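# Slide chocolate bar row from steel table onto belt

## Task

Push the full row of chocolate bars across the steel table until they rest on the white infeed belt, each bar lying flat with no part hanging off the belt.

## Robot and tools

Robot: two arms, left_arm and right_arm. right_arm ends in a five-digit right hand (index, middle, ring, thumb); left_arm carries the mirror-image left hand. Base positions in the scene frame: left_arm (-0.046, +0.370, 0) m, right_arm (+0.012, -0.326, 0) m, both turned almost not at all about z. A two-camera stand behind the arms is a fixed obstacle. Loose objects may occasionally get a short shove from outside.

Scene frame: origin at table-top height, halfway between the nominal bases; +z up, +x out across the table, left_arm toward +y. Camera left/right does not match arm names. The table and fixed cameras use the scene frame; every hand pose, velocity, Hand target and wrist-camera pose is in that arm's own base frame. Locate the bars and the belt from the images before planning the push direction.

execute_actions(actions, cameras). actions is a list of actions, each 0.5 s long; each action is a list of up to 15 rows, one per 1/30 s step, and a short list keeps repeating its final row. Each row is one flat list of 48 numbers, all in [-1, 1], covering both arms even if one is idle: left dx, dy, dz, rx, ry, rz; 16 left hand goals; left current_limit; left speed; then the same 24 for the right arm. dx..rz are offsets, not poses: measured from that arm's Hand target as it was when the action began (not from the previous row), along that arm's base axes. 1.0 equals 0.6 m of translation or 180 degrees; rx, ry, rz form one rotation vector, turning about the Hand target's position. A translation longer than 1.0 is scaled back along its direction. Sending the same offset again moves further; all zeros holds and re-requests the current target. cameras: names to return, ["all"] or []; when omitted or null, an empty actions list returns all images, otherwise none. An unknown name invalidates the call. Calling with an empty actions list is how you look.

Hand numbers, per arm in this exact order: index_abd, index_mcp, index_pip, index_dip, middle_abd, middle_mcp, middle_pip, middle_dip, ring_abd, ring_mcp, ring_pip, ring_dip, thumb_cmc, thumb_axl, thumb_mcp, thumb_ipl, then current_limit, speed. Each hinge value is an absolute goal scaled linearly between its stops; straight values: _abd 0.00, _mcp +0.75, _pip +0.58, _dip +0.70, thumb_cmc +0.71, thumb_axl +0.68, thumb_mcp +0.23, thumb_ipl +0.17. Moving a finger joint toward -1 bends it toward the palm; _abd toward -1 swings away from the thumb; thumb_cmc toward -1 brings the thumb in front of the palm. A 0 is a real goal: to leave a hand unchanged, echo its hand_goal, hand_current_limit and hand_speed. current_limit maps -1..+1 to 0..550 mA (floor 11 mA); speed sets (speed+1)/2 of 8.5 rad/s. Startup values: current_limit +0.4, speed -0.6; settings persist until rewritten.

Hand geometry (right hand; left hand mirrored, with +x toward its thumb, so the mast's x values flip sign): hand point z runs along the straight fingers toward the tips, x crosses the palm away from the thumb, palm surface at y = -0.062 m spanning z -0.110 to -0.049. Knuckles at z = -0.017, straight fingertips reach about 0.139 m beyond. A rigid mast near the wrist on the palm side (x +0.05..+0.10, z -0.16..-0.11, up to y +0.06) can collide. Digits are hard plastic with 3 cm rubber tips. For pushing, a flat palm or a row of straight fingers held low behind the bars works well.

Motion: per step, commanded orientation is limited to 40 degrees away from the measured one; position wins if both cannot be met. The hand often stops short of the Hand target and can sit a few cm off in any direction; waiting does not fix it, so add the missing distance as a new offset. The right arm's elbow droops, so command extra height. Tiny moves may not start. To stop pressing on something, pull the target back past the hand point. Keep the wrist away from the waist axis, where small moves can swing the whole arm. Joint limits (rad): waist ±2.880, shoulder 0..3.142, elbow 0..3.019, wrist pitch -1.693..1.571, wrist yaw ±1.571, wrist roll ±2.094.

Results: end_effector_position (m) and end_effector_quat_wxyz per hand point in base frame (may be off by a few cm); Hand target, the clipped last command; Joint velocities (omitted or 'within noise' when still); joint torques, which include gravity and carry offsets, with numbers 3 and 4 wrapping at ±28 N m; end_effector_position at some steps during motion; per-motor hand_goal, hand_measured, hand_current_ma (positive pushes toward -1), hand_state (moving, goal, blocked, overload); motor temperatures. A call returns when the robot is still, up to 3 s after its last action.

zoom_image(camera, region): enlarges [x0, y0, x1, y1] pixels (max 504 x 504) of a camera among the latest images: cam_high, cam_low (504x504), cam_left_wrist, cam_right_wrist (672x504).

finished_scene(scene=1): ends the scene permanently; call only once every bar sits flat and fully on the belt and stays there untouched.

Avoid: knocking any bar off the table or leaving one off it; dropping or flinging bars; striking the table, belt or stand hard; any contact or squeeze between the two hands or arms. A hand motor at 495 mA or more for 5 s overloads and goes limp for 10 s. Stretched arms, loads and pushing against unreachable targets heat motors: MOTOR HOT appears at 85 °C and at 100 °C the arm drops for 30-60 s. During any arm stop new hand commands are discarded. Time passes while you think, with the robot holding its last command, so plan briefly and move smoothly.

Each tool is called after ">>>" as name(argument=value, ...), one argument or row to a line, values as JSON.

## Session

>>> execute_actions(
  actions=[],
  cameras=["all"],
)

Scene clock: 0.00 s.
left_arm: end_effector_position=(+0.5436, -0.0432, +0.3859) hand_goal=(+0.000, +0.754, +0.576, +0.696, +0.000, +0.754, +0.576, +0.696, +0.000, +0.754, +0.576, +0.696, +0.714, +0.678, +0.226, +0.168) hand_measured=(+0.000, +0.754, +0.576, +0.696, +0.000, +0.754, +0.576, +0.696, +0.000, +0.754, +0.576, +0.696, +0.714, +0.678, +0.226, +0.168) hand_current_ma=(+0, +0, +0, +0, +0, +0, +0, +0, +0, +0, +0, +0, +0, +0, +0, +0) hand_state=(goal, goal, goal, goal, goal, goal, goal, goal, goal, goal, goal, goal, goal, goal, goal, goal) hand_current_limit=0.40 hand_speed=-0.60 end_effector_quat_wxyz=(+0.119, +0.367, +0.892, +0.235) | right_arm: end_effector_position=(+0.3853, -0.0086, +0.2119) hand_goal=(+0.000, +0.754, +0.576, +0.696, +0.000, +0.754, +0.576, +0.696, +0.000, +0.754, +0.576, +0.696, +0.714, +0.678, +0.226, +0.168) hand_measured=(+0.000, +0.754, +0.576, +0.696, +0.000, +0.754, +0.576, +0.696, +0.000, +0.754, +0.576, +0.696, +0.714, +0.678, +0.226, +0.168) hand_current_ma=(+0, +0, +0, +0, +0, +0, +0, +0, +0, +0, +0, +0, +0, +0, +0, +0) hand_state=(goal, goal, goal, goal, goal, goal, goal, goal, goal, goal, goal, goal, goal, goal, goal, goal) hand_current_limit=0.40 hand_speed=-0.60 end_effector_quat_wxyz=(+0.043, +0.955, -0.105, +0.274)
Joint positions: left_arm=[-0.366 1.532 1.671 -1.437 -0.464 -1.091] | right_arm=[0.276 1.17 0.981 -0.887 0.277 1.995]
Joint velocities: within noise
Joint torques (N m): no reading
Motor temperatures (°C): left_arm=[31 34 32 31 32 32] | right_arm=[34 35 34 30 31 31]
Heat: left arm: hottest shoulder 34 °C; right arm: hottest shoulder 35 °C.
Hand target: left_arm +0.5463, -0.0442, +0.3991; +0.134, +0.363, +0.892, +0.235 | right_arm +0.3943, -0.0062, +0.2271; +0.036, +0.950, -0.107, +0.291

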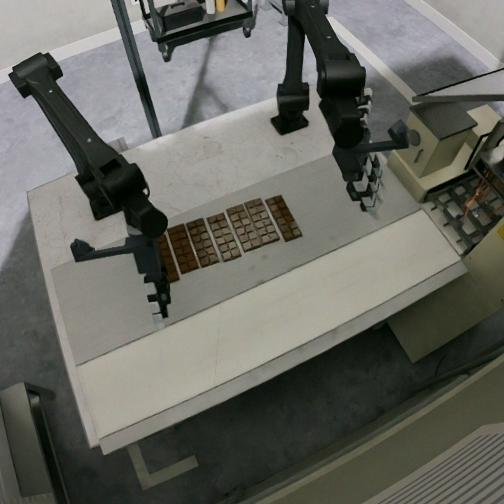

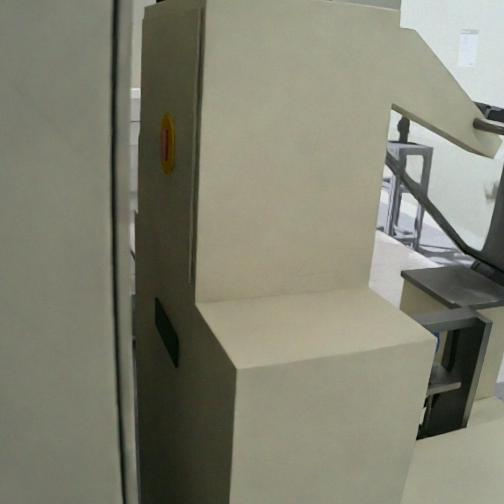

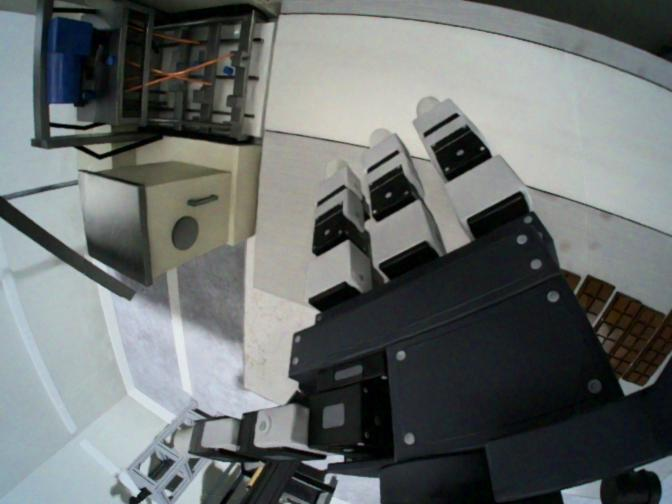

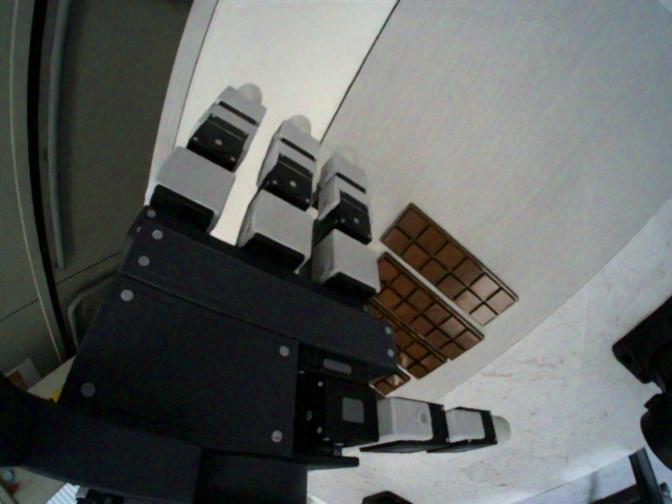

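>>> zoom_image(
  camera="cam_high",
  region=[120, 160, 340, 330],
)

>>> zoom_image(
  camera="cam_high",
  region=[20, 60, 500, 460],
)

>>> zoom_image(
  camera="cam_left_wrist",
  region=[240, 0, 672, 404],
)

>>> zoom_image(
  camera="cam_right_wrist",
  region=[168, 0, 672, 504],
)

Scaled by 2.291 from the camera's 504x504 image, which has a finer 720x720 frame.

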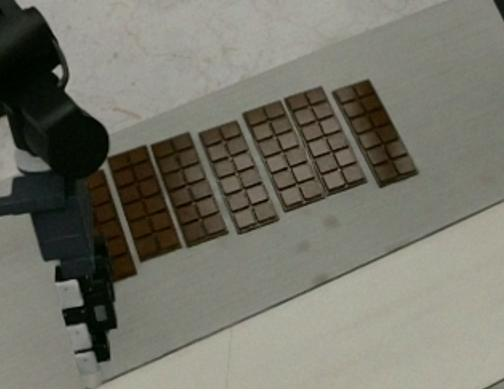

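Scaled by 1.050 from the camera's 504x504 image, which has a finer 720x720 frame.

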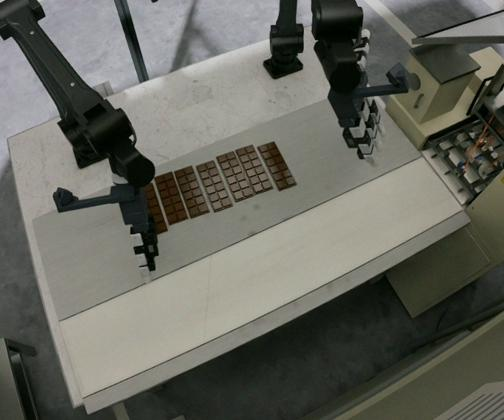

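Scaled by 1.167 from the camera's 672x504 image, which has a finer 960x720 frame.

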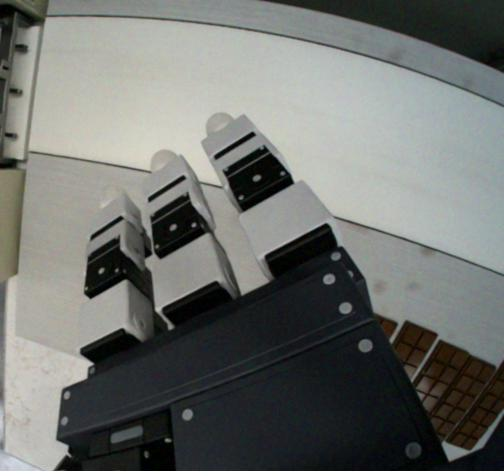

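Scaled by 1.000.

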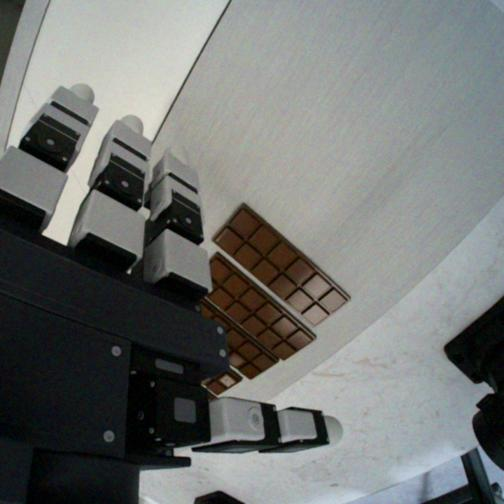

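>>> zoom_image(
  camera="cam_high",
  region=[40, 140, 200, 340],
)

>>> zoom_image(
  camera="cam_high",
  region=[250, 60, 450, 260],
)

Scaled by 2.520 from the camera's 504x504 image, which has a finer 720x720 frame.

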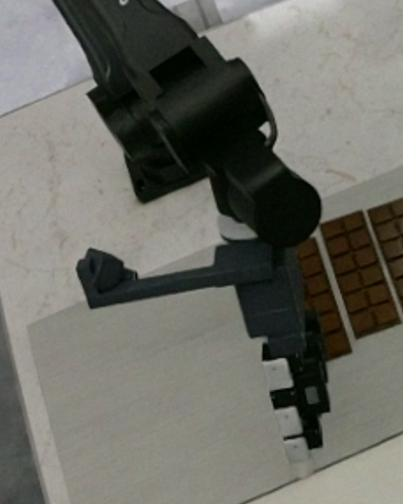

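Scaled by 2.520 from the camera's 504x504 image, which has a finer 720x720 frame.

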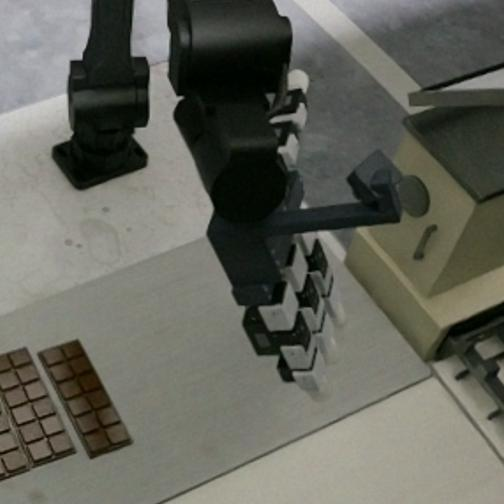

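>>> execute_actions(
  actions=[
    [[0,0,0.05,-0.012,0.043,-0.062,0,0.754,0.576,0.696,0,0.754,0.576,0.696,0,0.754,0.576,0.696,0.714,0.678,0.226,0.168,0.4,-0.6,-0.05,0,0.08,-0.0167,0.0213,0.069,0,0.754,0.576,0.696,0,0.754,0.576,0.696,0,0.754,0.576,0.696,0.714,0.678,0.226,0.168,0.4,-0.6]],
  ],
)

Scene clock: 26.77 s.
left_arm: end_effector_position=(+0.5416, -0.0460, +0.4035) hand_goal=(+0.000, +0.754, +0.576, +0.696, +0.000, +0.754, +0.576, +0.696, +0.000, +0.754, +0.576, +0.696, +0.714, +0.678, +0.226, +0.168) hand_measured=(+0.000, +0.756, +0.576, +0.696, +0.000, +0.756, +0.576, +0.696, +0.000, +0.756, +0.576, +0.696, +0.716, +0.678, +0.224, +0.168) hand_current_ma=(+0, +3, +1, +0, +0, +4, +1, +0, +0, +3, +1, +0, +4, -1, -4, +0) hand_state=(goal, goal, goal, goal, goal, goal, goal, goal, goal, goal, goal, goal, goal, goal, goal, goal) hand_current_limit=0.40 hand_speed=-0.60 end_effector_quat_wxyz=(+0.082, +0.461, +0.866, +0.176) | right_arm: end_effector_position=(+0.3511, -0.0133, +0.2510) hand_goal=(+0.000, +0.754, +0.576, +0.696, +0.000, +0.754, +0.576, +0.696, +0.000, +0.754, +0.576, +0.696, +0.714, +0.678, +0.226, +0.168) hand_measured=(+0.000, +0.754, +0.576, +0.696, +0.000, +0.754, +0.576, +0.696, +0.000, +0.754, +0.576, +0.696, +0.714, +0.678, +0.224, +0.168) hand_current_ma=(+0, -1, +0, +0, +0, -1, +0, +0, +0, -1, +0, +0, +0, -1, -3, +0) hand_state=(goal, goal, goal, goal, goal, goal, goal, goal, goal, goal, goal, goal, goal, goal, goal, goal) hand_current_limit=0.40 hand_speed=-0.60 end_effector_quat_wxyz=(+0.039, +0.968, -0.003, +0.246)
Joint positions: left_arm=[-0.327 1.526 1.768 -1.583 -0.321 -0.882] | right_arm=[0.287 1.039 0.993 -1.064 0.21 1.813]
Joint torques (N m): left_arm=[1.32 -11.22 11.88 0.25 -0.43 0.13] | right_arm=[1.08 -4.89 13.38 0.9 0.3 -0.17]
Heat: left arm: hottest elbow 36 °C; right arm: hottest elbow 37 °C.
Hand target: left_arm +0.5462, -0.0443, +0.4291; +0.103, +0.460, +0.863, +0.179 | right_arm +0.3643, -0.0062, +0.2749; +0.032, +0.964, +0.005, +0.264
Off the commanded pose: left_arm 0.026 m, 2 deg | right_arm 0.028 m, 2 deg.
Step readings (end_effector_position of left_arm | right_arm):
0: (+0.5436, -0.0432, +0.3859) | (+0.3853, -0.0086, +0.2119)
1: (+0.5436, -0.0436, +0.3853) | (+0.3853, -0.0086, +0.2118)
2: (+0.5435, -0.0463, +0.3829) | (+0.3842, -0.0083, +0.2120)
4: (+0.5416, -0.0497, +0.3780) | (+0.3761, -0.0085, +0.2155)
8: (+0.5404, -0.0506, +0.3843) | (+0.3588, -0.0114, +0.2342)
15: (+0.5416, -0.0453, +0.4026) | (+0.3515, -0.0128, +0.2513)

>>> execute_actions(
  actions=[
    [[-0.12,-0.06,-0.03,-0.0118,0.0432,-0.0619,0,0.754,0.576,0.696,0,0.754,0.576,0.696,0,0.754,0.576,0.696,0.714,0.678,0.226,0.168,0.4,-0.6,-0.04,0.03,0.04,-0.0333,0.0427,0.1381,0,0.754,0.576,0.696,0,0.754,0.576,0.696,0,0.754,0.576,0.696,0.714,0.678,0.226,0.168,0.4,-0.6]],
    [[-0.12,-0.1,-0.05,-0.0118,0.0432,-0.0619,0,0.754,0.576,0.696,0,0.754,0.576,0.696,0,0.754,0.576,0.696,0.714,0.678,0.226,0.168,0.4,-0.6,-0.07,0.06,0.02,-0.0333,0.0427,0.1381,0,0.754,0.576,0.696,0,0.754,0.576,0.696,0,0.754,0.576,0.696,0.714,0.678,0.226,0.168,0.4,-0.6]],
    [[-0.12,-0.1,-0.05,-0.0118,0.0432,-0.0619,0,0.754,0.576,0.696,0,0.754,0.576,0.696,0,0.754,0.576,0.696,0.714,0.678,0.226,0.168,0.4,-0.6,-0.07,0.06,0,-0.0333,0.0427,0.1381,0,0.754,0.576,0.696,0,0.754,0.576,0.696,0,0.754,0.576,0.696,0.714,0.678,0.226,0.168,0.4,-0.6]],
  ],
  cameras=["all"],
)

Scene clock: 30.10 s.
left_arm: end_effector_position=(+0.3345, -0.2019, +0.3478) hand_goal=(+0.000, +0.754, +0.576, +0.696, +0.000, +0.754, +0.576, +0.696, +0.000, +0.754, +0.576, +0.696, +0.714, +0.678, +0.226, +0.168) hand_measured=(+0.000, +0.754, +0.576, +0.696, +0.000, +0.754, +0.576, +0.696, +0.000, +0.754, +0.576, +0.696, +0.716, +0.678, +0.224, +0.168) hand_current_ma=(+0, -1, +1, +0, +0, -1, +1, +0, +0, -1, +1, +0, +3, -1, -6, +0) hand_state=(goal, goal, goal, goal, goal, goal, goal, goal, goal, goal, goal, goal, goal, goal, goal, goal) hand_current_limit=0.40 hand_speed=-0.60 end_effector_quat_wxyz=(+0.054, +0.708, +0.704, +0.014) | right_arm: end_effector_position=(+0.2516, +0.0771, +0.2866) hand_goal=(+0.000, +0.754, +0.576, +0.696, +0.000, +0.754, +0.576, +0.696, +0.000, +0.754, +0.576, +0.696, +0.714, +0.678, +0.226, +0.168) hand_measured=(+0.000, +0.752, +0.576, +0.696, +0.000, +0.754, +0.576, +0.696, +0.000, +0.754, +0.576, +0.696, +0.714, +0.678, +0.224, +0.168) hand_current_ma=(+0, -1, +0, +0, +0, -1, +0, +0, +0, +0, +0, +0, +0, -1, -4, +0) hand_state=(goal, goal, goal, goal, goal, goal, goal, goal, goal, goal, goal, goal, goal, goal, goal, goal) hand_current_limit=0.40 hand_speed=-0.60 end_effector_quat_wxyz=(+0.010, +0.786, +0.617, +0.033)
Joint positions: left_arm=[-0.742 1.167 1.382 -1.676 -0.022 -0.734] | right_arm=[0.615 0.841 1.029 -1.693 0.016 0.854]
Joint torques (N m): left_arm=[0.44 -6.59 7.75 0.23 -0.11 -0.15] | right_arm=[0.85 -1.67 12.45 0.21 0.11 -0.14]
Heat: left arm: hottest elbow 36 °C; right arm: hottest elbow 38 °C.
Hand target: left_arm +0.3303, -0.2002, +0.3512; +0.000, +0.707, +0.707, +0.000 | right_arm +0.2563, +0.0839, +0.3109; +0.005, +0.779, +0.626, +0.042
Off the commanded pose: left_arm 0.006 m, 6 deg | right_arm 0.026 m, 2 deg.
joint sent to its limit (left arm) — joint 4 (wrist pitch), lower limit. The joint targets are off in orientation, not in position.
joint sent to its limit (right arm) — joint 4 (wrist pitch), lower limit. The joint targets still meet the commanded pose.
Step readings (end_effector_position of left_arm | right_arm):
0: (+0.5417, -0.0460, +0.4035) | (+0.3511, -0.0133, +0.2510)
1: (+0.5415, -0.0466, +0.4029) | (+0.3510, -0.0130, +0.2509)
2: (+0.5398, -0.0490, +0.4010) | (+0.3502, -0.0116, +0.2508)
4: (+0.5286, -0.0551, +0.3941) | (+0.3442, -0.0059, +0.2508)
8: (+0.4956, -0.0682, +0.3933) | (+0.3302, +0.0069, +0.2586)
15: (+0.4744, -0.0772, +0.4168) | (+0.3271, +0.0094, +0.2715)
16: (+0.4737, -0.0777, +0.4163) | (+0.3274, +0.0098, +0.2718)
17: (+0.4708, -0.0814, +0.4122) | (+0.3257, +0.0120, +0.2717)
19: (+0.4571, -0.0913, +0.3952) | (+0.3165, +0.0172, +0.2720)
23: (+0.4244, -0.1235, +0.3709) | (+0.2950, +0.0355, +0.2779)
30: (+0.4064, -0.1411, +0.3778) | (+0.2880, +0.0403, +0.2859)
31: (+0.4053, -0.1412, +0.3781) | (+0.2880, +0.0407, +0.2860)
32: (+0.4017, -0.1437, +0.3755) | (+0.2858, +0.0433, +0.2858)
34: (+0.3858, -0.1541, +0.3636) | (+0.2766, +0.0497, +0.2843)
38: (+0.3493, -0.1866, +0.3460) | (+0.2559, +0.0688, +0.2843)
45: (+0.3345, -0.2019, +0.3478) | (+0.2506, +0.0746, +0.2866)

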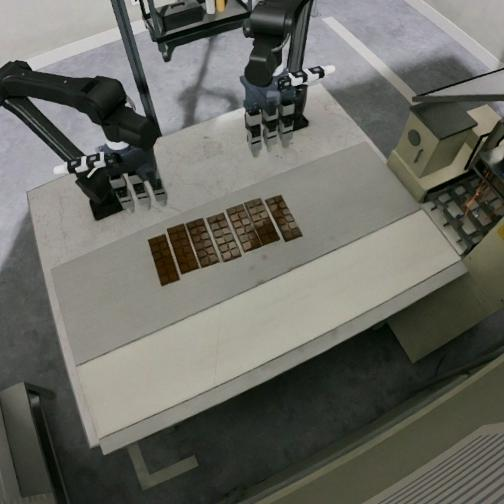

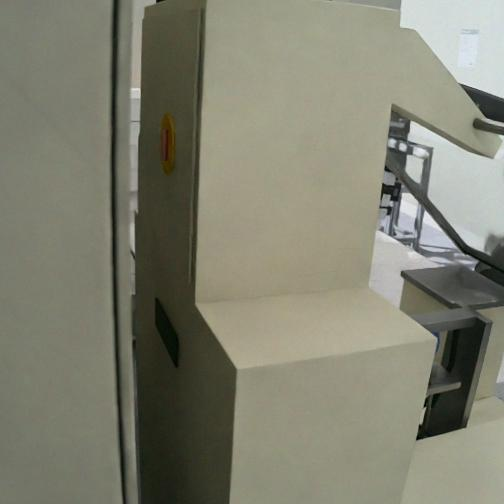

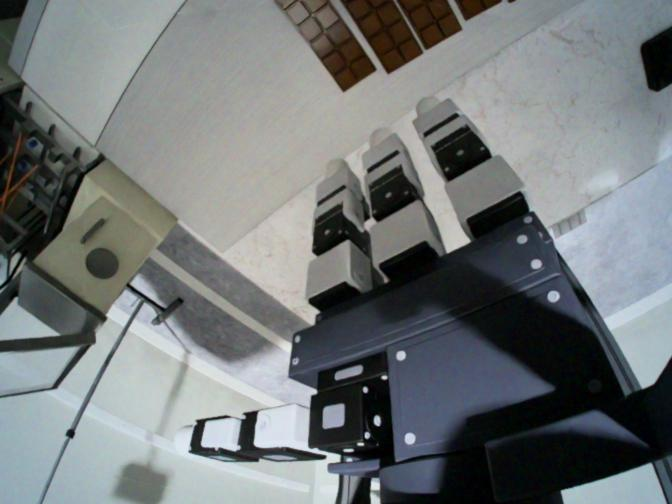

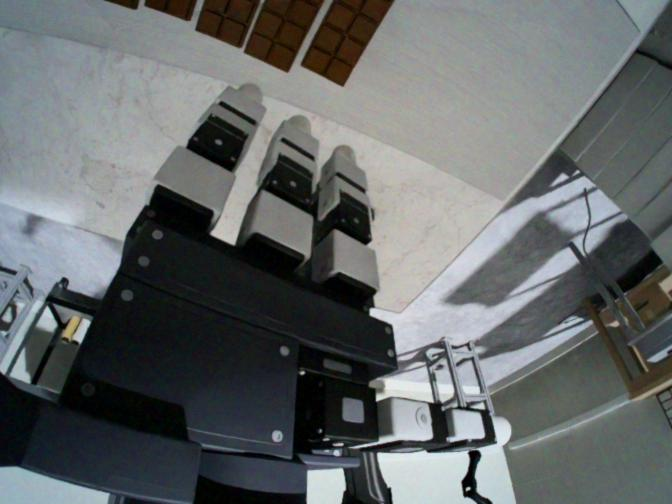

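>>> zoom_image(
  camera="cam_high",
  region=[90, 130, 320, 300],
)

>>> zoom_image(
  camera="cam_right_wrist",
  region=[0, 0, 504, 300],
)

Scaled by 2.191 from the camera's 504x504 image, which has a finer 720x720 frame.

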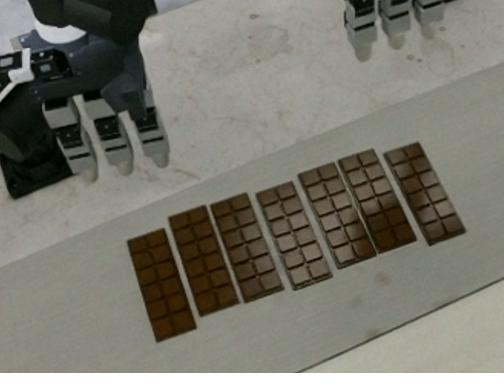

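Scaled by 1.000.

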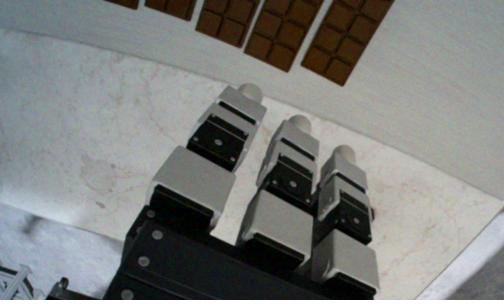

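>>> execute_actions(
  actions=[
    [[-0.082,-0.117,0,0,0,0,-0.045,0.754,0.576,0.696,0.045,0.754,0.576,0.696,0,-0.068,-0.299,-0.174,0.714,0.678,0.226,0.168,0.4,-0.6,-0.0705,0.04,0,-0.0167,0.0212,0.069,-0.045,0.754,0.576,0.696,0.045,0.754,0.576,0.696,0,-0.068,-0.299,-0.174,0.714,0.678,0.226,0.168,0.4,-0.6]],
    [[0,-0.12,-0.15,0,0,0,-0.045,0.754,0.576,0.696,0.045,0.754,0.576,0.696,0,-0.068,-0.299,-0.174,0.714,0.678,0.226,0.168,0.4,-0.6,0,0,-0.11,0,0,0,-0.045,0.754,0.576,0.696,0.045,0.754,0.576,0.696,0,-0.068,-0.299,-0.174,0.714,0.678,0.226,0.168,0.4,-0.6]],
    [[0,0,-0.15,0,0,0,-0.045,0.754,0.576,0.696,0.045,0.754,0.576,0.696,0,-0.068,-0.299,-0.174,0.714,0.678,0.226,0.168,0.4,-0.6,0,0,-0.11,0,0,0,-0.045,0.754,0.576,0.696,0.045,0.754,0.576,0.696,0,-0.068,-0.299,-0.174,0.714,0.678,0.226,0.168,0.4,-0.6]],
  ],
  cameras=["cam_high","cam_left_wrist","cam_right_wrist"],
)

Scene clock: 42.10 s.
left_arm: end_effector_position=(+0.2700, -0.3263, +0.1814) hand_goal=(-0.044, +0.754, +0.576, +0.696, +0.046, +0.754, +0.576, +0.696, +0.000, -0.068, -0.298, -0.174, +0.714, +0.678, +0.226, +0.168) hand_measured=(-0.042, +0.754, +0.576, +0.696, +0.044, +0.754, +0.576, +0.696, +0.000, -0.054, -0.292, -0.172, +0.716, +0.678, +0.224, +0.168) hand_current_ma=(+3, -1, +1, +0, -3, -1, +1, +0, +0, +34, +13, +5, +2, -1, -7, +0) hand_state=(goal, goal, goal, goal, goal, goal, goal, goal, goal, goal, goal, goal, goal, goal, goal, goal) hand_current_limit=0.40 hand_speed=-0.60 end_effector_quat_wxyz=(-0.004, +0.722, +0.692, +0.001) | right_arm: end_effector_position=(+0.2092, +0.1058, +0.1777) hand_goal=(-0.044, +0.754, +0.576, +0.696, +0.046, +0.754, +0.576, +0.696, +0.000, -0.068, -0.298, -0.174, +0.714, +0.678, +0.226, +0.168) hand_measured=(-0.042, +0.754, +0.576, +0.696, +0.044, +0.754, +0.576, +0.696, +0.000, -0.054, -0.292, -0.172, +0.714, +0.678, +0.224, +0.168) hand_current_ma=(+2, -1, +0, +0, -2, -1, +0, +0, +0, +27, +7, +2, +0, -1, -4, +0) hand_state=(goal, goal, goal, goal, goal, goal, goal, goal, goal, goal, goal, goal, goal, goal, goal, goal) hand_current_limit=0.40 hand_speed=-0.60 end_effector_quat_wxyz=(+0.000, +0.707, +0.707, -0.006)
Joint positions: left_arm=[-1.08 1.391 1.164 -1.351 0 -1.036] | right_arm=[0.804 0.78 0.729 -1.533 0 0.804]
Joint torques (N m): left_arm=[1.44 -8.7 8.02 0.53 -0.25 0.01] | right_arm=[-0.62 -0.26 8.46 0.95 0.24 -0.11]
Motor temperatures (°C): left_arm=[31 36 37 31 33 32] | right_arm=[34 35 41 30 32 31]
Heat: left arm: hottest elbow 37 °C; right arm: hottest elbow 41 °C.
Hand target: left_arm +0.2754, -0.3282, +0.1833; +0.004, +0.721, +0.693, +0.000 | right_arm +0.2140, +0.1078, +0.1790; +0.000, +0.707, +0.707, +0.000
Off the commanded pose: left_arm 0.006 m, 1 deg | right_arm 0.005 m, 1 deg.
led back after a hold (left arm): the arm was led back toward your command in small steps, so it may still be short of it.
Step readings (end_effector_position of left_arm | right_arm):
0: (+0.3345, -0.2019, +0.3478) | (+0.2517, +0.0772, +0.2866)
1: (+0.3341, -0.2023, +0.3478) | (+0.2515, +0.0775, +0.2867)
2: (+0.3324, -0.2038, +0.3479) | (+0.2505, +0.0798, +0.2875)
4: (+0.3208, -0.2172, +0.3479) | (+0.2457, +0.0876, +0.2928)
8: (+0.2850, -0.2566, +0.3443) | (+0.2268, +0.1027, +0.3066)
15: (+0.2747, -0.2683, +0.3333) | (+0.2168, +0.1075, +0.3143)
16: (+0.2749, -0.2683, +0.3324) | (+0.2167, +0.1077, +0.3130)
17: (+0.2754, -0.2693, +0.3304) | (+0.2162, +0.1082, +0.3087)
19: (+0.2767, -0.2817, +0.3218) | (+0.2128, +0.1081, +0.2926)
23: (+0.2761, -0.3199, +0.2849) | (+0.2092, +0.1062, +0.2565)
25: (+0.2755, -0.3332, +0.2651) | (+0.2099, +0.1063, +0.2461) HELD (not all sent) left_arm
26: (+0.2753, -0.3361, +0.2578) | (+0.2103, +0.1065, +0.2437) HELD (not all sent) left_arm right_arm
30: (+0.2747, -0.3354, +0.2502) | (+0.2107, +0.1070, +0.2420) HELD (not all sent) left_arm
31: (+0.2745, -0.3349, +0.2522) | (+0.2107, +0.1069, +0.2414)
32: (+0.2741, -0.3342, +0.2545) | (+0.2111, +0.1074, +0.2383)
34: (+0.2733, -0.3325, +0.2564) | (+0.2115, +0.1079, +0.2229)
38: (+0.2711, -0.3282, +0.2345) | (+0.2052, +0.1017, +0.1855)
45: (+0.2675, -0.3215, +0.1827) | (+0.2083, +0.1049, +0.1775)
HELD (not all sent) left_arm: steps 25 to 30.
HELD (not all sent) right_arm: step 26.
pose unreachable (left arm): on one or more control steps of this call, first in action 1 (counted from 0), this arm could not follow its commanded pose, so it was not sent that pose on those steps. It may still have moved: this result reports where it is.
cause: moving toward the commanded pose would bring a part of the arm too close to another arm (a part of this arm just beyond joint 4 (wrist pitch) and a part of the right arm just beyond its joint 4 (wrist pitch), 37 mm apart when this arm was first held).
pose unreachable (right arm): on one or more control steps of this call, first in action 1 (counted from 0), this arm could not follow its commanded pose, so it was not sent that pose on those steps. It may still have moved: this result reports where it is.
cause: moving toward the commanded pose would bring a part of the arm too close to another arm (a part of this arm just beyond joint 4 (wrist pitch) and a part of the left arm just beyond its joint 4 (wrist pitch), along the way the arms are being sent, or toward where that arm still pushes).
Images, in order (width x height): cam_high 504x504, cam_left_wrist 672x504, cam_right_wrist 672x504.

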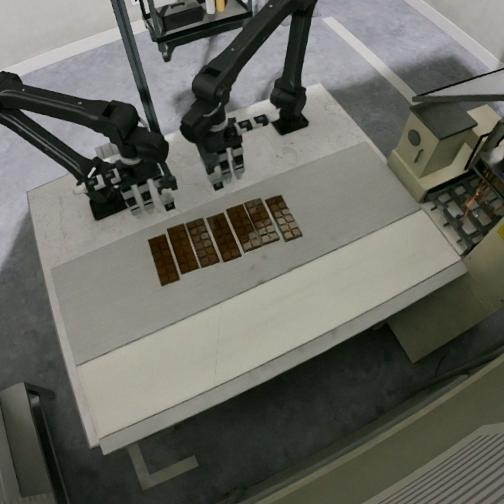

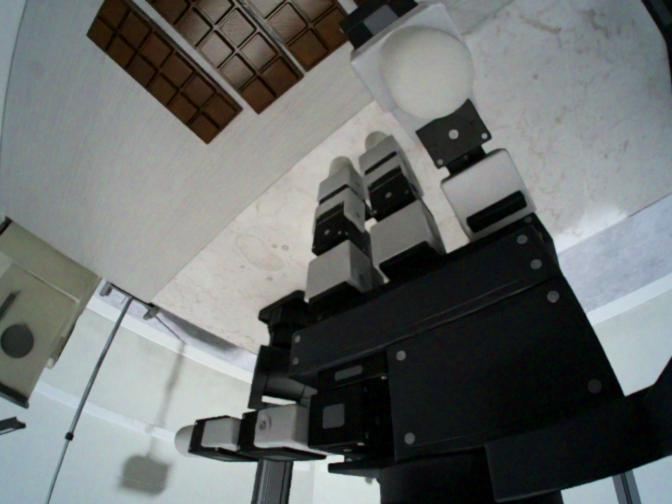

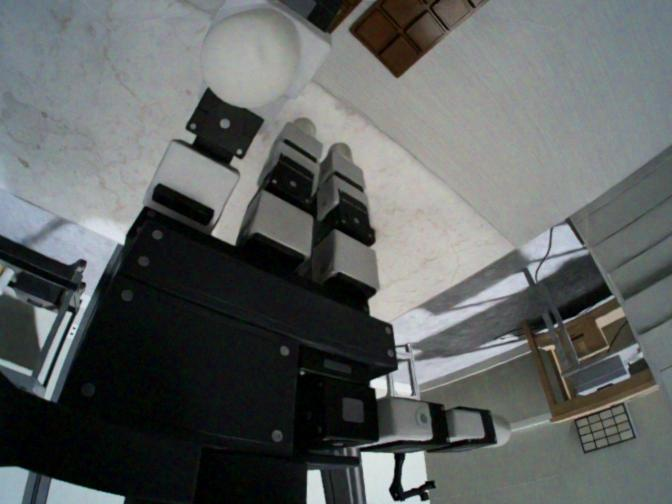

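>>> zoom_image(
  camera="cam_high",
  region=[100, 110, 320, 300],
)

>>> zoom_image(
  camera="cam_left_wrist",
  region=[80, 0, 480, 300],
)

>>> zoom_image(
  camera="cam_right_wrist",
  region=[200, 0, 600, 300],
)

Scaled by 2.291 from the camera's 504x504 image, which has a finer 720x720 frame.

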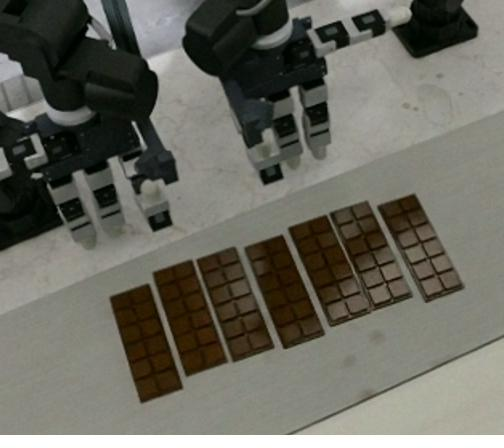

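Scaled by 1.260 from the camera's 672x504 image, which has a finer 960x720 frame.

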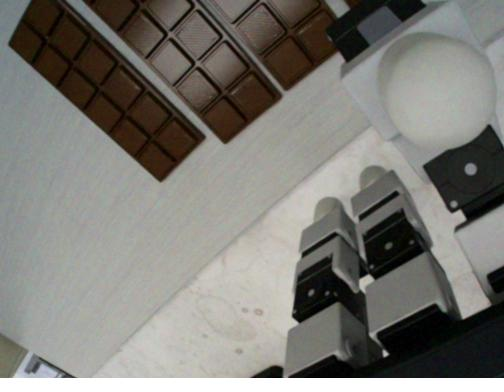

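Scaled by 1.260 from the camera's 672x504 image, which has a finer 960x720 frame.

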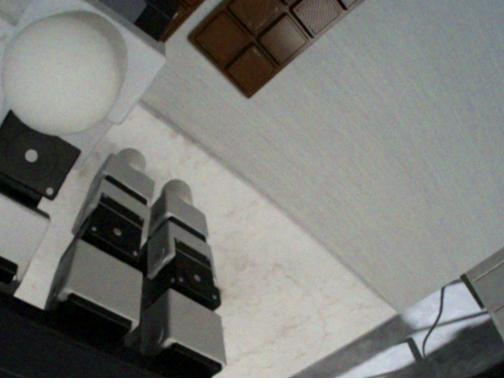

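>>> execute_actions(
  actions=[
    [[0,0.076,0,0,0,0,-0.045,0.548,0.7226,0.768,0.045,0.548,0.7226,0.768,0,-0.068,-0.299,-0.174,0.714,0.678,0.226,0.168,0.2,-0.6,0,0.01,-0.03,0,0,0,-0.045,0.548,0.7226,0.768,0.045,0.548,0.7226,0.768,0,-0.068,-0.299,-0.174,0.714,0.678,0.226,0.168,0.2,-0.6]],
    [[0,0,-0.06,0,0,0,-0.045,0.548,0.7226,0.768,0.045,0.548,0.7226,0.768,0,-0.068,-0.299,-0.174,0.714,0.678,0.226,0.168,0.2,-0.6,0,0,-0.03,0,0,0,-0.045,0.548,0.7226,0.768,0.045,0.548,0.7226,0.768,0,-0.068,-0.299,-0.174,0.714,0.678,0.226,0.168,0.2,-0.6]],
  ],
  cameras=["cam_high","cam_left_wrist","cam_right_wrist"],
)

Scene clock: 46.83 s.
left_arm: end_effector_position=(+0.2718, -0.2794, +0.1497) hand_goal=(-0.044, +0.548, +0.722, +0.768, +0.046, +0.548, +0.722, +0.768, +0.000, -0.068, -0.298, -0.174, +0.714, +0.678, +0.226, +0.168) hand_measured=(-0.042, +0.550, +0.720, +0.764, +0.044, +0.552, +0.720, +0.766, +0.000, -0.054, -0.292, -0.172, +0.714, +0.678, +0.224, +0.168) hand_current_ma=(+2, +5, -5, -5, -2, +6, -5, -4, +0, +34, +13, +5, +1, -1, -7, +0) hand_state=(goal, goal, goal, goal, goal, goal, goal, goal, goal, goal, goal, goal, goal, goal, goal, goal) hand_current_limit=0.20 hand_speed=-0.60 end_effector_quat_wxyz=(+0.003, +0.717, +0.697, +0.000) | right_arm: end_effector_position=(+0.2116, +0.1092, +0.1432) hand_goal=(-0.044, +0.548, +0.722, +0.768, +0.046, +0.548, +0.722, +0.768, +0.000, -0.068, -0.298, -0.174, +0.714, +0.678, +0.226, +0.168) hand_measured=(-0.042, +0.552, +0.724, +0.768, +0.044, +0.552, +0.722, +0.766, +0.000, -0.054, -0.292, -0.172, +0.714, +0.678, +0.224, +0.168) hand_current_ma=(+1, +5, +1, +0, -2, +5, +0, -1, +0, +27, +7, +2, +0, -1, -4, +0) hand_state=(goal, goal, goal, goal, goal, goal, goal, goal, goal, goal, goal, goal, goal, goal, goal, goal) hand_current_limit=0.20 hand_speed=-0.60 end_effector_quat_wxyz=(-0.001, +0.708, +0.707, -0.006)
Joint positions: left_arm=[-1.014 1.305 0.994 -1.255 -0.002 -0.986] | right_arm=[0.807 0.806 0.65 -1.426 -0.002 0.808]
Joint torques (N m): left_arm=[1.14 -6.53 7.65 0.51 -0.16 0.11] | right_arm=[0.91 -0.38 8.12 1.16 0.28 0.06]
Heat: left arm: hottest elbow 37 °C; right arm: hottest elbow 41 °C.
Hand target: left_arm +0.2753, -0.2826, +0.1473; +0.004, +0.721, +0.693, -0.001 | right_arm +0.2140, +0.1139, +0.1429; +0.000, +0.707, +0.707, +0.000
Off the commanded pose: left_arm 0.005 m, 1 deg | right_arm 0.005 m, 1 deg.
Step readings (end_effector_position of left_arm | right_arm):
0: (+0.2700, -0.3263, +0.1814) | (+0.2092, +0.1058, +0.1777)
1: (+0.2701, -0.3261, +0.1812) | (+0.2093, +0.1059, +0.1777)
2: (+0.2706, -0.3241, +0.1802) | (+0.2096, +0.1062, +0.1770)
4: (+0.2695, -0.3148, +0.1760) | (+0.2112, +0.1079, +0.1738)
8: (+0.2698, -0.2892, +0.1724) | (+0.2118, +0.1086, +0.1643)
15: (+0.2741, -0.2823, +0.1800) | (+0.2125, +0.1097, +0.1610)
16: (+0.2740, -0.2822, +0.1797) | (+0.2126, +0.1099, +0.1609)
17: (+0.2740, -0.2823, +0.1784) | (+0.2129, +0.1101, +0.1601)
19: (+0.2740, -0.2823, +0.1711) | (+0.2136, +0.1109, +0.1559)
23: (+0.2706, -0.2773, +0.1546) | (+0.2115, +0.1091, +0.1464)
30: (+0.2716, -0.2791, +0.1497) | (+0.2117, +0.1093, +0.1432)
Images, in order (width x height): cam_high 504x504, cam_left_wrist 672x504, cam_right_wrist 672x504.

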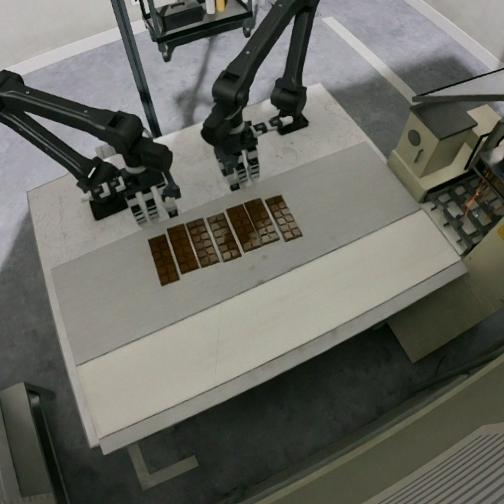

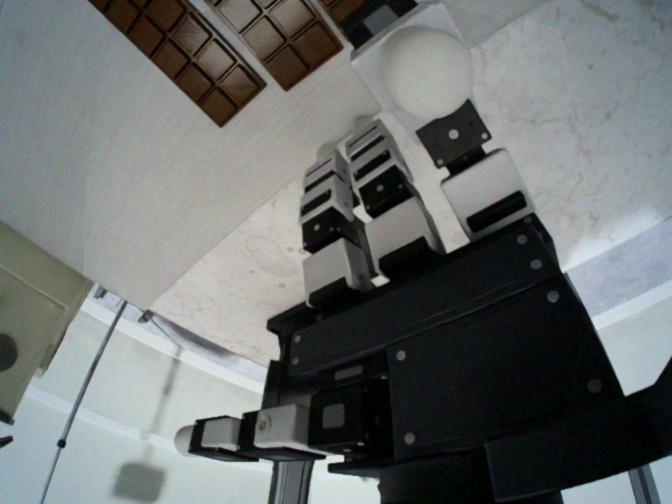

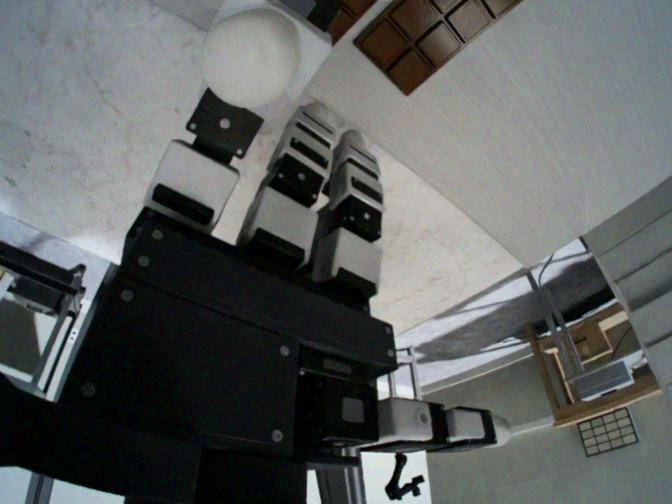

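>>> zoom_image(
  camera="cam_high",
  region=[120, 150, 310, 290],
)

>>> execute_actions(
  actions=[
    [[0,0,-0.03,0,0,0,-0.045,0.548,0.7226,0.768,0.045,0.548,0.7226,0.768,0,-0.068,-0.299,-0.174,0.714,0.678,0.226,0.168,0.2,-0.6,0,0,-0.03,0,0,0,-0.045,0.548,0.7226,0.768,0.045,0.548,0.7226,0.768,0,-0.068,-0.299,-0.174,0.714,0.678,0.226,0.168,0.2,-0.6]],
  ],
  cameras=["cam_high"],
)

>>> zoom_image(
  camera="cam_high",
  region=[120, 150, 310, 290],
)

Scaled by 2.653 from the camera's 504x504 image, which has a finer 720x720 frame.

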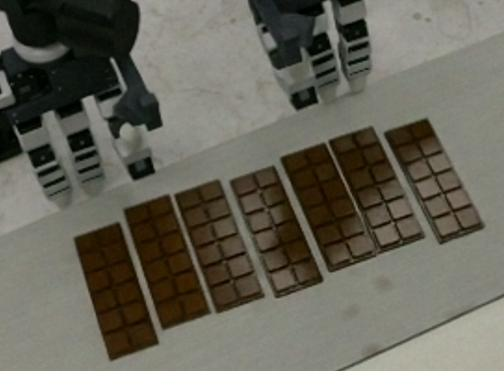

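Scene clock: 48.17 s.
left_arm: end_effector_position=(+0.2736, -0.2821, +0.1477) hand_goal=(-0.044, +0.548, +0.722, +0.768, +0.046, +0.548, +0.722, +0.768, +0.000, -0.068, -0.298, -0.174, +0.714, +0.678, +0.226, +0.168) hand_measured=(-0.036, +0.550, +0.726, +0.770, +0.076, +0.552, +0.732, +0.774, +0.000, -0.054, -0.292, -0.172, +0.714, +0.678, +0.224, +0.168) hand_current_ma=(+15, +5, +6, +2, +69, +6, +24, +13, +0, +34, +13, +5, +1, -1, -7, +0) hand_state=(goal, goal, goal, goal, blocked, goal, goal, goal, goal, goal, goal, goal, goal, goal, goal, goal) hand_current_limit=0.20 hand_speed=-0.60 end_effector_quat_wxyz=(+0.011, +0.717, +0.697, -0.001) | right_arm: end_effector_position=(+0.2116, +0.1095, +0.1286) hand_goal=(-0.044, +0.548, +0.722, +0.768, +0.046, +0.548, +0.722, +0.768, +0.000, -0.068, -0.298, -0.174, +0.714, +0.678, +0.226, +0.168) hand_measured=(-0.042, +0.554, +0.726, +0.768, +0.054, +0.552, +0.730, +0.772, +0.000, -0.054, -0.292, -0.172, +0.714, +0.678, +0.222, +0.168) hand_current_ma=(+1, +10, +3, +0, +9, +4, +10, +5, +0, +26, +7, +2, +0, -1, -4, +0) hand_state=(goal, goal, goal, goal, goal, goal, goal, goal, goal, goal, goal, goal, goal, goal, goal, goal) hand_current_limit=0.20 hand_speed=-0.60 end_effector_quat_wxyz=(-0.001, +0.708, +0.706, -0.004)
Joint positions: left_arm=[-1.014 1.305 0.987 -1.231 -0.003 -0.985] | right_arm=[0.808 0.813 0.614 -1.38 -0.003 0.81]
Joint torques (N m): left_arm=[1.14 -5.54 5.67 1.65 -0.12 0.12] | right_arm=[1.03 0.15 7.58 1.36 0.32 0.05]
Heat: left arm: hottest elbow 37 °C; right arm: hottest elbow 41 °C.
Hand target: left_arm +0.2753, -0.2827, +0.1293; +0.004, +0.721, +0.693, -0.001 | right_arm +0.2140, +0.1139, +0.1250; +0.000, +0.707, +0.707, +0.000
Off the commanded pose: left_arm 0.018 m, 1 deg | right_arm 0.006 m, 1 deg.
Step readings (end_effector_position of left_arm | right_arm):
0: (+0.2719, -0.2795, +0.1498) | (+0.2116, +0.1092, +0.1432)
1: (+0.2719, -0.2796, +0.1498) | (+0.2116, +0.1092, +0.1430)
2: (+0.2722, -0.2800, +0.1492) | (+0.2117, +0.1093, +0.1421)
4: (+0.2728, -0.2809, +0.1479) | (+0.2118, +0.1096, +0.1379)
8: (+0.2735, -0.2819, +0.1477) | (+0.2109, +0.1089, +0.1284)
15: (+0.2736, -0.2821, +0.1477) | (+0.2116, +0.1095, +0.1286)
Images, in order (width x height): cam_high 504x504.

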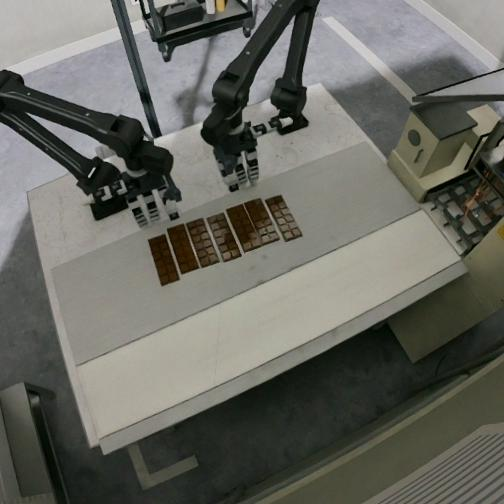

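Scaled by 2.653 from the camera's 504x504 image, which has a finer 720x720 frame.

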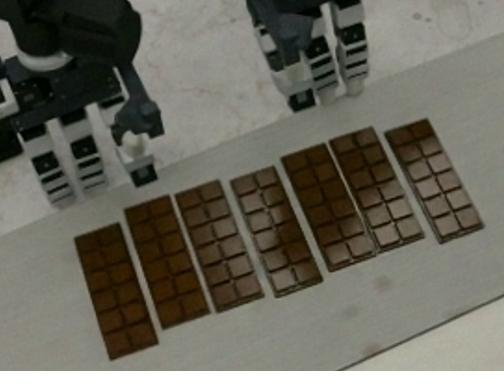

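>>> execute_actions(
  actions=[
    [[0.05,-0.01,0.02,0,0,0,-0.045,0.548,0.7226,0.768,0.045,0.548,0.7226,0.768,0,-0.068,-0.299,-0.174,0.714,0.678,0.226,0.168,0.2,-0.6,0.05,0.013,0,0,0,0,-0.045,0.548,0.7226,0.768,0.045,0.548,0.7226,0.768,0,-0.068,-0.299,-0.174,0.714,0.678,0.226,0.168,0.2,-0.6]],
  ],
  cameras=["cam_high","cam_left_wrist","cam_right_wrist"],
)

>>> zoom_image(
  camera="cam_high",
  region=[120, 150, 310, 290],
)

Scene clock: 50.93 s.
left_arm: end_effector_position=(+0.2886, -0.2820, +0.1473) hand_goal=(-0.044, +0.548, +0.722, +0.768, +0.046, +0.548, +0.722, +0.768, +0.000, -0.068, -0.298, -0.174, +0.714, +0.678, +0.226, +0.168) hand_measured=(-0.038, +0.588, +0.756, +0.788, +0.074, +0.592, +0.760, +0.788, +0.000, -0.054, -0.292, -0.172, +0.714, +0.678, +0.224, +0.168) hand_current_ma=(+8, +127, +96, +52, +65, +146, +111, +53, +0, +34, +13, +5, +1, -1, -7, +0) hand_state=(goal, blocked, blocked, blocked, blocked, blocked, blocked, blocked, goal, goal, goal, goal, goal, goal, goal, goal) hand_current_limit=0.20 hand_speed=-0.60 end_effector_quat_wxyz=(+0.005, +0.718, +0.696, -0.008) | right_arm: end_effector_position=(+0.2234, +0.1113, +0.1254) hand_goal=(-0.044, +0.548, +0.722, +0.768, +0.046, +0.548, +0.722, +0.768, +0.000, -0.068, -0.298, -0.174, +0.714, +0.678, +0.226, +0.168) hand_measured=(-0.032, +0.590, +0.748, +0.776, +0.070, +0.592, +0.752, +0.766, +0.000, -0.054, -0.292, -0.172, +0.714, +0.678, +0.222, +0.168) hand_current_ma=(+15, +115, +56, +10, +40, +118, +63, -2, +0, +26, +7, +2, +0, -1, -4, +0) hand_state=(goal, blocked, blocked, goal, blocked, blocked, blocked, goal, goal, goal, goal, goal, goal, goal, goal, goal) hand_current_limit=0.20 hand_speed=-0.60 end_effector_quat_wxyz=(-0.008, +0.712, +0.702, -0.021)
Joint positions: left_arm=[-0.971 1.331 1.014 -1.242 0.013 -0.939] | right_arm=[0.761 0.881 0.643 -1.375 -0.016 0.774]
Joint torques (N m): left_arm=[2.32 -4.54 9.2 0.9 -0.74 0.22] | right_arm=[-1.08 1.03 8.72 2.62 0.93 -0.32]
Heat: left arm: hottest elbow 37 °C; right arm: hottest elbow 41 °C.
Hand target: left_arm +0.3054, -0.2886, +0.1413; +0.004, +0.721, +0.693, -0.001 | right_arm +0.2439, +0.1216, +0.1250; +0.000, +0.707, +0.707, +0.000
Off the commanded pose: left_arm 0.019 m, 1 deg | right_arm 0.023 m, 3 deg.
Step readings (end_effector_position of left_arm | right_arm):
0: (+0.2736, -0.2821, +0.1477) | (+0.2116, +0.1095, +0.1286)
1: (+0.2736, -0.2821, +0.1477) | (+0.2116, +0.1096, +0.1285)
2: (+0.2742, -0.2819, +0.1477) | (+0.2120, +0.1098, +0.1280)
4: (+0.2769, -0.2812, +0.1480) | (+0.2144, +0.1098, +0.1268)
8: (+0.2857, -0.2804, +0.1478) | (+0.2207, +0.1102, +0.1258)
15: (+0.2885, -0.2816, +0.1473) | (+0.2233, +0.1111, +0.1254)
Images, in order (width x height): cam_high 504x504, cam_left_wrist 672x504, cam_right_wrist 672x504.

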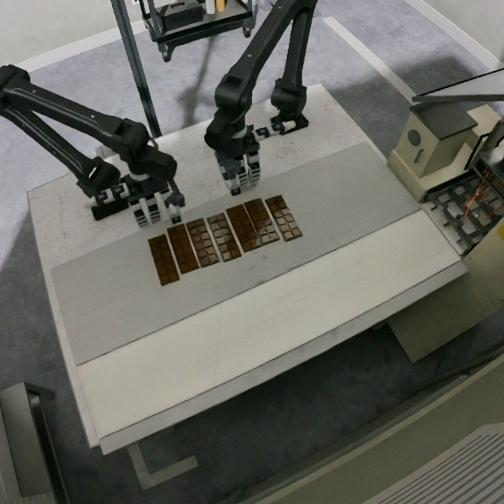

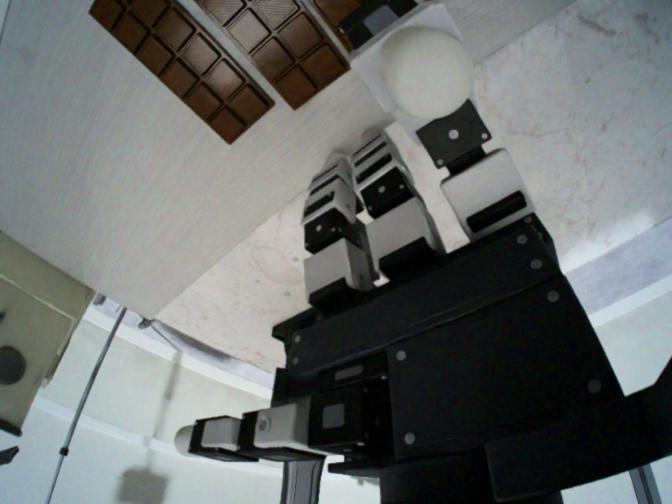

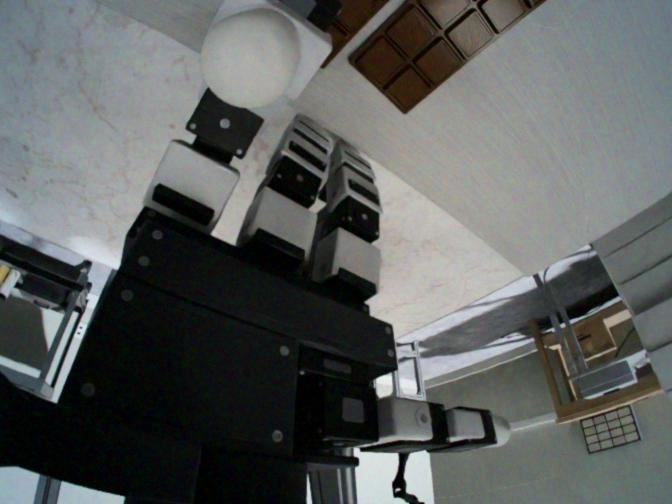

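Scaled by 2.653 from the camera's 504x504 image, which has a finer 720x720 frame.

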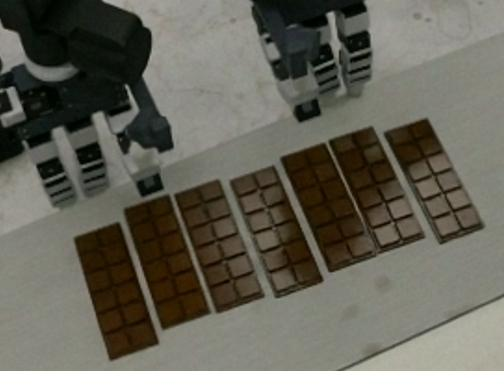

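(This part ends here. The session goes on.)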